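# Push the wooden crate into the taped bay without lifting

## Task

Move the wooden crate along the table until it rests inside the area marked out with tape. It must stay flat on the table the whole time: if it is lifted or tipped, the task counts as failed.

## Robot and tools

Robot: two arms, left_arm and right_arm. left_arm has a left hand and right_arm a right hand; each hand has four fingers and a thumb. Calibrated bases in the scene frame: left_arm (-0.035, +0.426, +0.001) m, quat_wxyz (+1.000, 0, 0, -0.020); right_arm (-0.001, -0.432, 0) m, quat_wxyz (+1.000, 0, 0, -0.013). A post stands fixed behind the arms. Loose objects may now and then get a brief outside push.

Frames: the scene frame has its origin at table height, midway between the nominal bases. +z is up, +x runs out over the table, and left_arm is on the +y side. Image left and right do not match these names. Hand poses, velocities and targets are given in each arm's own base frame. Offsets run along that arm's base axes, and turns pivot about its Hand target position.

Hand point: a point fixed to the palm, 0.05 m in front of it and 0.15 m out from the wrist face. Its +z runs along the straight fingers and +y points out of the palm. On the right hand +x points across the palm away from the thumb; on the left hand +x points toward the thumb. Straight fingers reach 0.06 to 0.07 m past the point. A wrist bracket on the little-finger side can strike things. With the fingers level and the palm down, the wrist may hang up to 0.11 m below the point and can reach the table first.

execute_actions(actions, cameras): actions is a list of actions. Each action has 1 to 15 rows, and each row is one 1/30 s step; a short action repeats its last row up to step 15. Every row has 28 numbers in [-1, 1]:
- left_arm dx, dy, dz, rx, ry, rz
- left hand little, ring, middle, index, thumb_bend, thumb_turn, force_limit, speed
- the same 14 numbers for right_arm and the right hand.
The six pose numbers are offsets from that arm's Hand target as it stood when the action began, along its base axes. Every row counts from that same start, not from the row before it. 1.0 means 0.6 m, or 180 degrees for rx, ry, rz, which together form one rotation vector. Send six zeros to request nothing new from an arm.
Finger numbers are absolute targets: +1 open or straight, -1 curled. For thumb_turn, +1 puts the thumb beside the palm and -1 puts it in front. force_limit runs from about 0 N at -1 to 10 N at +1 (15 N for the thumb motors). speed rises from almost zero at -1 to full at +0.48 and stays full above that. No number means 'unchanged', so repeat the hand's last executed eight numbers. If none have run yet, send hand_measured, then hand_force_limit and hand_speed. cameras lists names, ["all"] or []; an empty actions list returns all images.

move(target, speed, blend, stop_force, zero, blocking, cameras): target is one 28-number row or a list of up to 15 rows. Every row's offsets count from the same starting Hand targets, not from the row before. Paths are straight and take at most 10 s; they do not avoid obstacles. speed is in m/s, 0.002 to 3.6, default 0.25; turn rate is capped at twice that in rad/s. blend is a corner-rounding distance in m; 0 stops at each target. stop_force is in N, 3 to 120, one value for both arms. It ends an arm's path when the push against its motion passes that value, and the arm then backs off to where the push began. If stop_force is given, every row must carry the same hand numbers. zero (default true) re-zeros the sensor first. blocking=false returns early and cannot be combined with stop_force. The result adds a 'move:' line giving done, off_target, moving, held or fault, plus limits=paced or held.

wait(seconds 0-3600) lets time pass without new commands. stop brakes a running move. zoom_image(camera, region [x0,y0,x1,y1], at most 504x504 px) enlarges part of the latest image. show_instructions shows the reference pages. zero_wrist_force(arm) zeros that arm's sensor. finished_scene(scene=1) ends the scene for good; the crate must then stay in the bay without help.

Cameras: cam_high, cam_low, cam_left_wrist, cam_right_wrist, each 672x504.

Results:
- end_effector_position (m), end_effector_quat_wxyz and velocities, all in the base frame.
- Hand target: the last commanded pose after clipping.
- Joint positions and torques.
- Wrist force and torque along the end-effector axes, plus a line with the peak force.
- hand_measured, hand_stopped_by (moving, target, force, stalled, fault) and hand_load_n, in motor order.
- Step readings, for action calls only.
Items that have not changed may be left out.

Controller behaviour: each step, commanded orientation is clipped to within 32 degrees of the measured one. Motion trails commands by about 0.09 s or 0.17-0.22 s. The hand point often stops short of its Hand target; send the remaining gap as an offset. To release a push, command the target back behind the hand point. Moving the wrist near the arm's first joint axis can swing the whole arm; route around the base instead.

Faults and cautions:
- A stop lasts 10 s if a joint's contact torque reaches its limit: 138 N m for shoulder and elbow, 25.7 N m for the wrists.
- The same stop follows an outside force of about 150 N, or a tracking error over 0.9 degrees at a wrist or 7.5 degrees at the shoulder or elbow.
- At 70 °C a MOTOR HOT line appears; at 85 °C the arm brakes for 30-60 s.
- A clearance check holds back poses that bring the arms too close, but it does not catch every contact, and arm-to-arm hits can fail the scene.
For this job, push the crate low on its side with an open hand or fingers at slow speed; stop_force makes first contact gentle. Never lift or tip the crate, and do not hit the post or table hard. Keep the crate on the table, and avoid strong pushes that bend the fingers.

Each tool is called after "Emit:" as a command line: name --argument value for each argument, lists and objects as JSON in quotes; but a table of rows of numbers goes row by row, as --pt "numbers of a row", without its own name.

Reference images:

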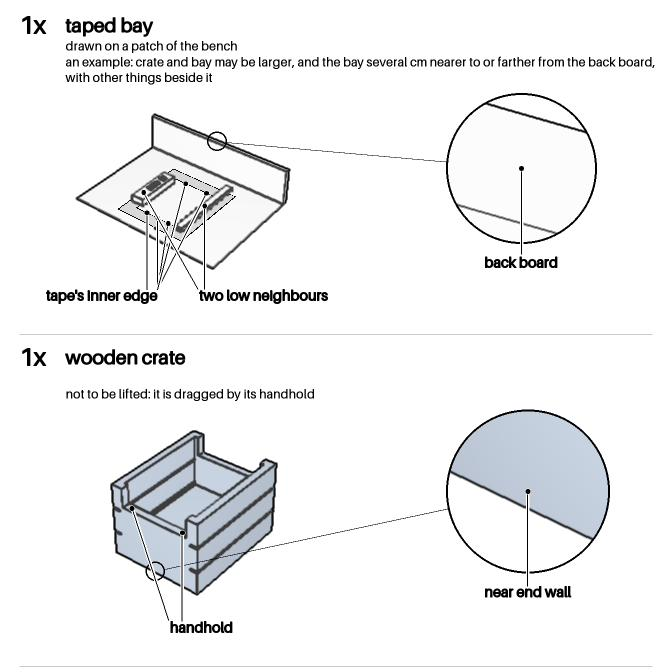

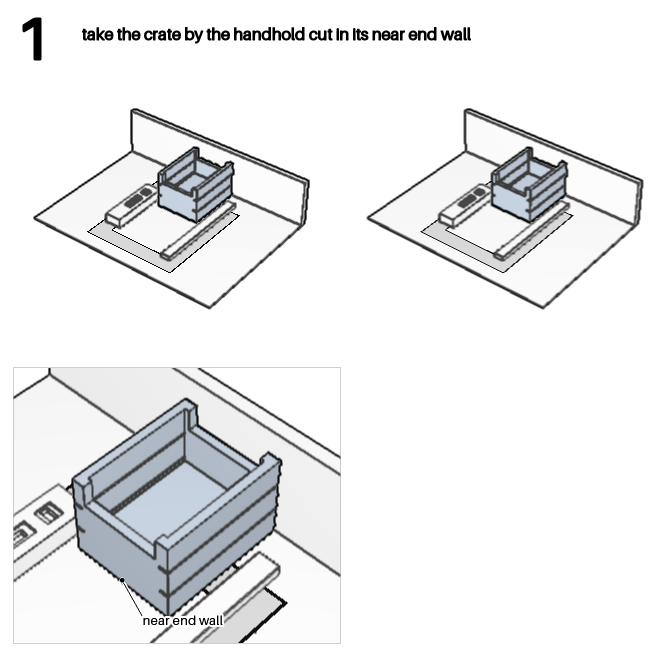

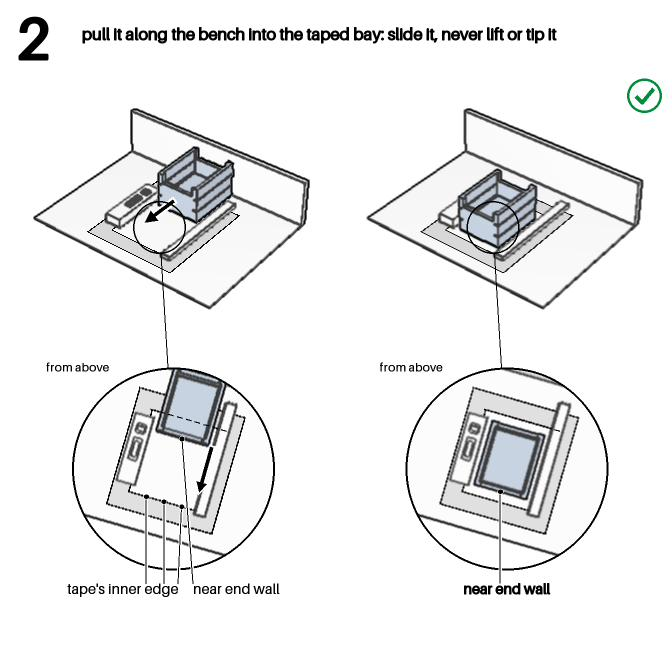

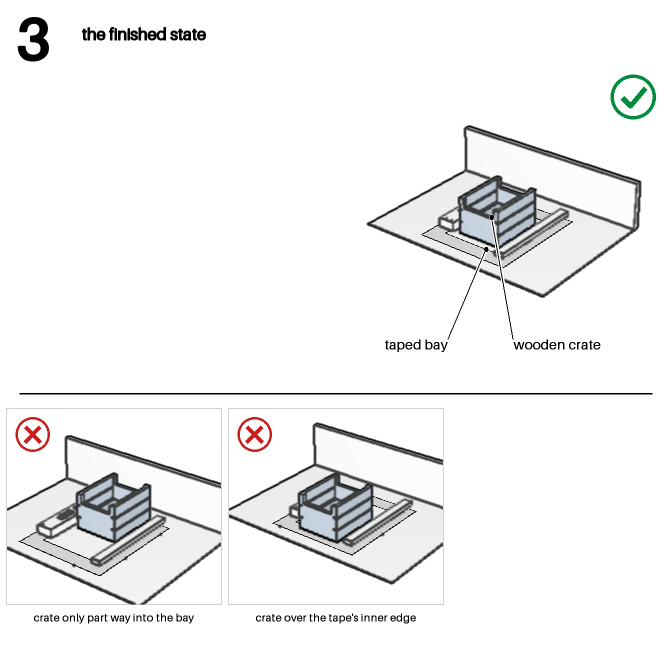

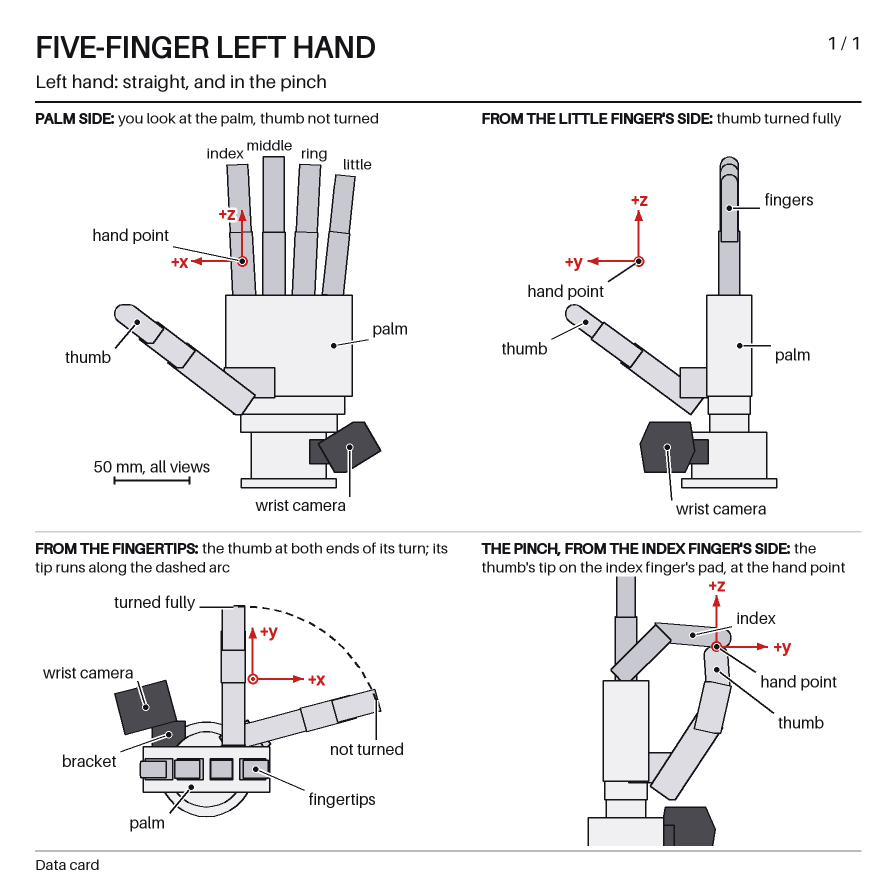

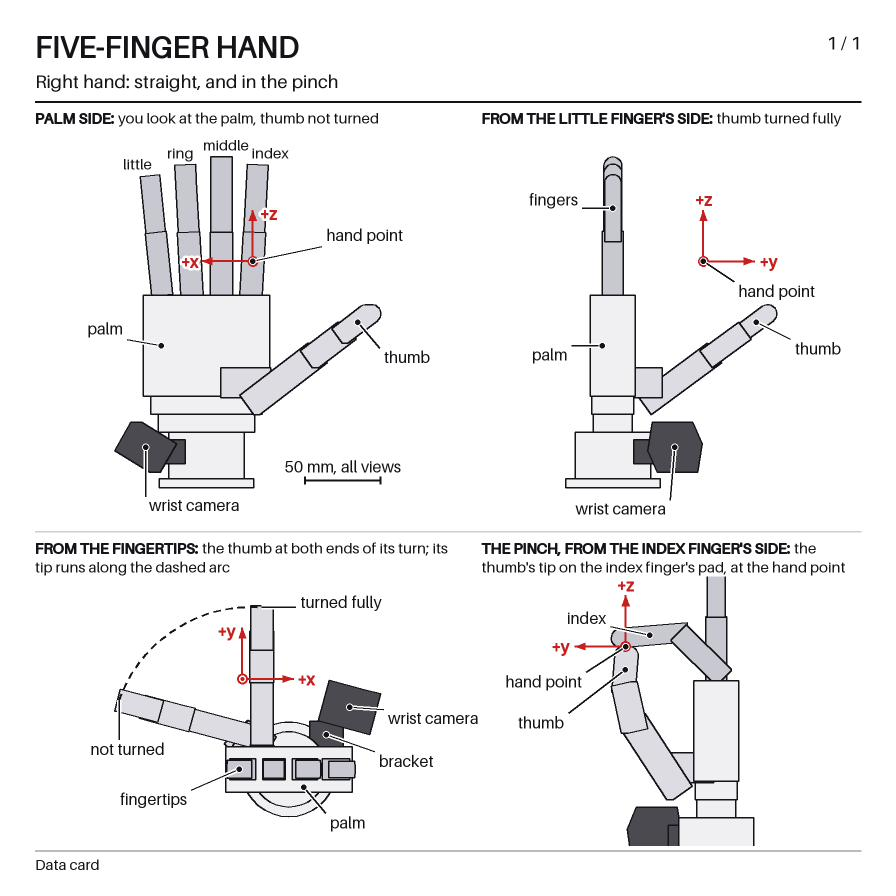

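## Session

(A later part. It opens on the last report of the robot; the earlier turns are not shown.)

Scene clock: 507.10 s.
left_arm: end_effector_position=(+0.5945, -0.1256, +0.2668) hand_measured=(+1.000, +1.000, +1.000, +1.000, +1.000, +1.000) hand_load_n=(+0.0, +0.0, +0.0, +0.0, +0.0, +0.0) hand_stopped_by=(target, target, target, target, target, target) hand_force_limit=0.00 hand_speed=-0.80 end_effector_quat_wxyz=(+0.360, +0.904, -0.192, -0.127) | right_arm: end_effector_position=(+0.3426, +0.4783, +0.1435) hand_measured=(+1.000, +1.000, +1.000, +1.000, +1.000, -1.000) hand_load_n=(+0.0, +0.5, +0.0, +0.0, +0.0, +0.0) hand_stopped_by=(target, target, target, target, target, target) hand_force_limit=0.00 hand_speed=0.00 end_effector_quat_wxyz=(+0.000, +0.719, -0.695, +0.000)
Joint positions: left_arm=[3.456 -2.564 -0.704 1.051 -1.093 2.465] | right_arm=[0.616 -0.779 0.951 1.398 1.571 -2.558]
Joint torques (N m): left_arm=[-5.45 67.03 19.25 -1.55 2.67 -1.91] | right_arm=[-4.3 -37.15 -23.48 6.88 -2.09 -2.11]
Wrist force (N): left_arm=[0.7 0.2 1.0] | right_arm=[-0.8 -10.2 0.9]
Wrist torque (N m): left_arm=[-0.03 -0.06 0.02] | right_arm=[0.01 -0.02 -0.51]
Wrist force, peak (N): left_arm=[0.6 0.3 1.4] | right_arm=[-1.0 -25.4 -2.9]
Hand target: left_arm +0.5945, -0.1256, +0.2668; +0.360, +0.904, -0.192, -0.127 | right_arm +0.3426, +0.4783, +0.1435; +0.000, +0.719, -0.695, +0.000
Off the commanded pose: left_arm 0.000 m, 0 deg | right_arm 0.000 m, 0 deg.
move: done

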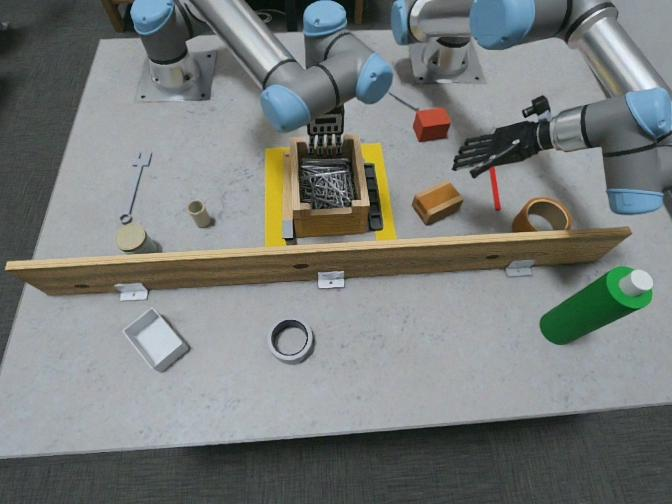

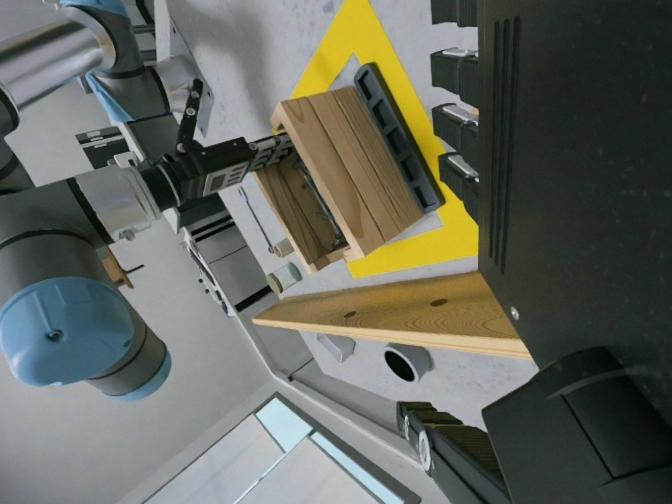

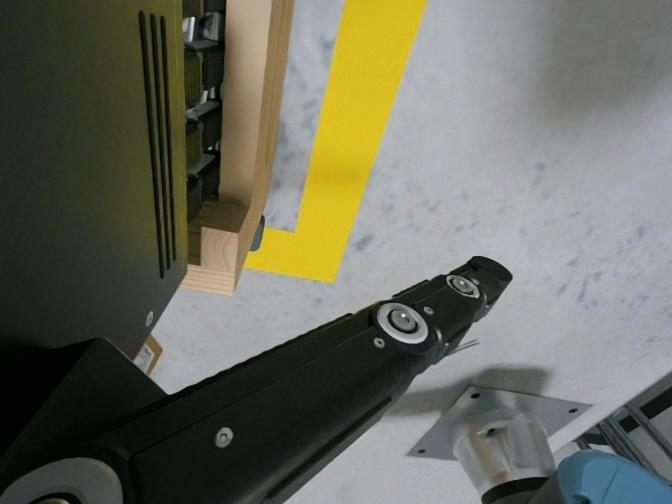

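Emit:
move --pt "0 0 0 0 0 0 1 1 1 1 1 1 0 -0.8 0.012 0.0 0 0 0 0 1 1 1 1 1 -1 0 0" --pt "0 0 0 0 0 0 1 1 1 1 1 1 0 -0.8 0.012 0.0 0.15 0 0 0 1 1 1 1 1 -1 0 0" --pt "0 0 0 0 0 0 1 1 1 1 1 1 0 -0.8 -0.1 0.0 0.15 0 0 0 1 1 1 1 1 -1 0 0" --speed '[0.02, 0.08, 0.1]' --cameras '["cam_high", "cam_left_wrist", "cam_right_wrist"]'

Emit:
zoom_image --camera "cam_high" --region '[240, 60, 420, 260]'

Emit:
zoom_image --camera "cam_left_wrist" --region '[230, 0, 550, 360]'

Emit:
zoom_image --camera "cam_right_wrist" --region '[170, 0, 520, 300]'

Scene clock: 528.97 s.
left_arm: end_effector_position=(+0.5945, -0.1256, +0.2668) hand_measured=(+1.000, +1.000, +1.000, +1.000, +1.000, +1.000) hand_load_n=(+0.0, +0.0, +0.0, +0.0, +0.0, +0.0) hand_stopped_by=(target, target, target, target, target, target) hand_force_limit=0.00 hand_speed=-0.80 end_effector_quat_wxyz=(+0.360, +0.904, -0.192, -0.127) | right_arm: end_effector_position=(+0.2827, +0.4783, +0.2335) hand_measured=(+1.000, +1.000, +1.000, +1.000, +1.000, -1.000) hand_load_n=(+0.0, +0.0, -0.5, +0.0, +0.0, +0.0) hand_stopped_by=(target, target, target, target, target, target) hand_force_limit=0.00 hand_speed=0.00 end_effector_quat_wxyz=(+0.000, +0.719, -0.695, +0.000)
Joint positions: left_arm=[3.456 -2.564 -0.704 1.051 -1.093 2.465] | right_arm=[0.68 -0.919 0.962 1.528 1.571 -2.494]
Joint torques (N m): left_arm=[-5.31 67.7 18.8 -1.29 2.63 -1.88] | right_arm=[-0.22 -42.15 -10.26 4.37 -1.07 -1.72]
Wrist force (N): left_arm=[0.6 0.1 0.9] | right_arm=[-0.1 0.6 -0.4]
Wrist torque (N m): left_arm=[-0.04 -0.05 0.01] | right_arm=[0.19 -0.02 0.09]
Wrist force, peak (N): left_arm=[0.6 0.2 1.4] | right_arm=[-0.9 -10.5 0.9]
Hand target: left_arm +0.5945, -0.1256, +0.2668; +0.360, +0.904, -0.192, -0.127 | right_arm +0.2826, +0.4783, +0.2335; +0.000, +0.719, -0.695, +0.000
Off the commanded pose: left_arm 0.000 m, 0 deg | right_arm 0.000 m, 0 deg.
move: done

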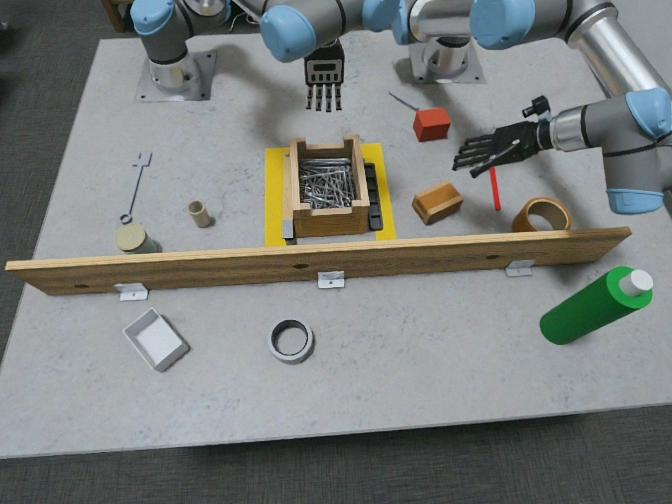

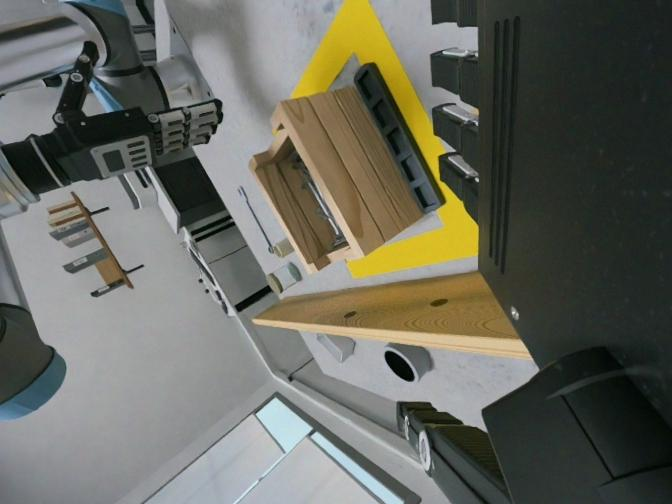

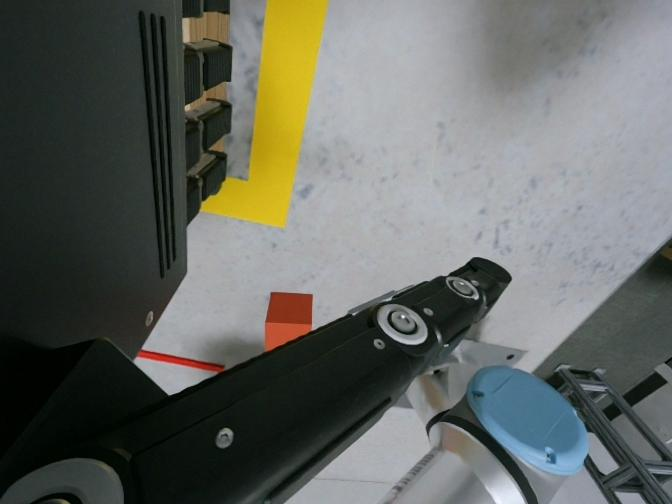

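Scaled by 2.520 from the camera's image (finer frame: 960x720).

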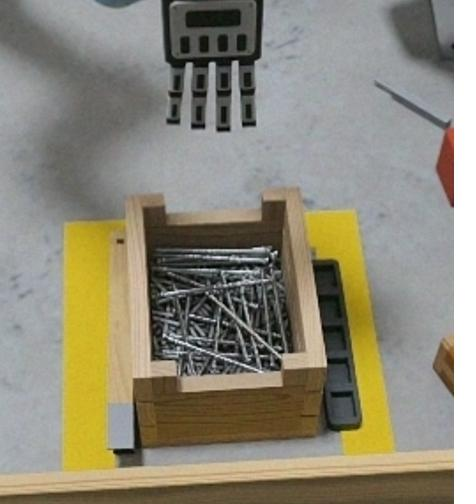

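Scaled by 1.400 from the camera's image (finer frame: 960x720).

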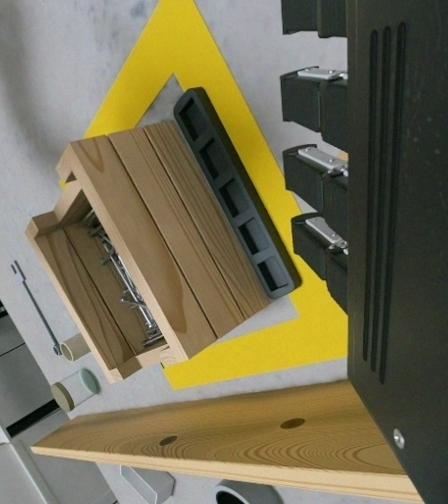

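Scaled by 1.440 from the camera's image (finer frame: 960x720).

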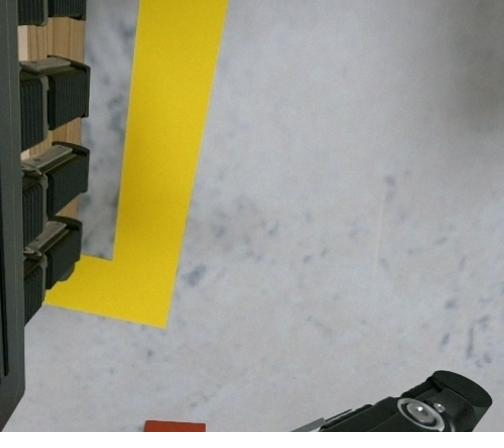

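Emit:
zoom_image --camera "cam_left_wrist" --region '[330, 190, 480, 290]'

Emit:
zoom_image --camera "cam_high" --region '[260, 190, 410, 260]'

Scaled by 3.360 from the camera's image (finer frame: 960x720).

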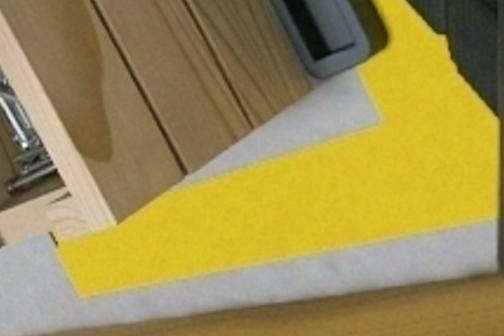

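Scaled by 3.360 from the camera's image (finer frame: 960x720).

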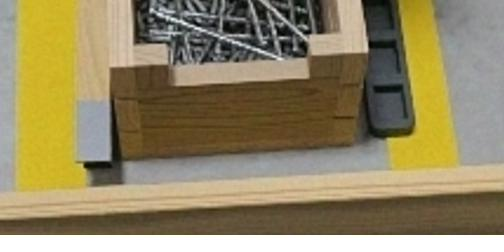

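Emit:
finished_scene

The scene is finished: the task was done.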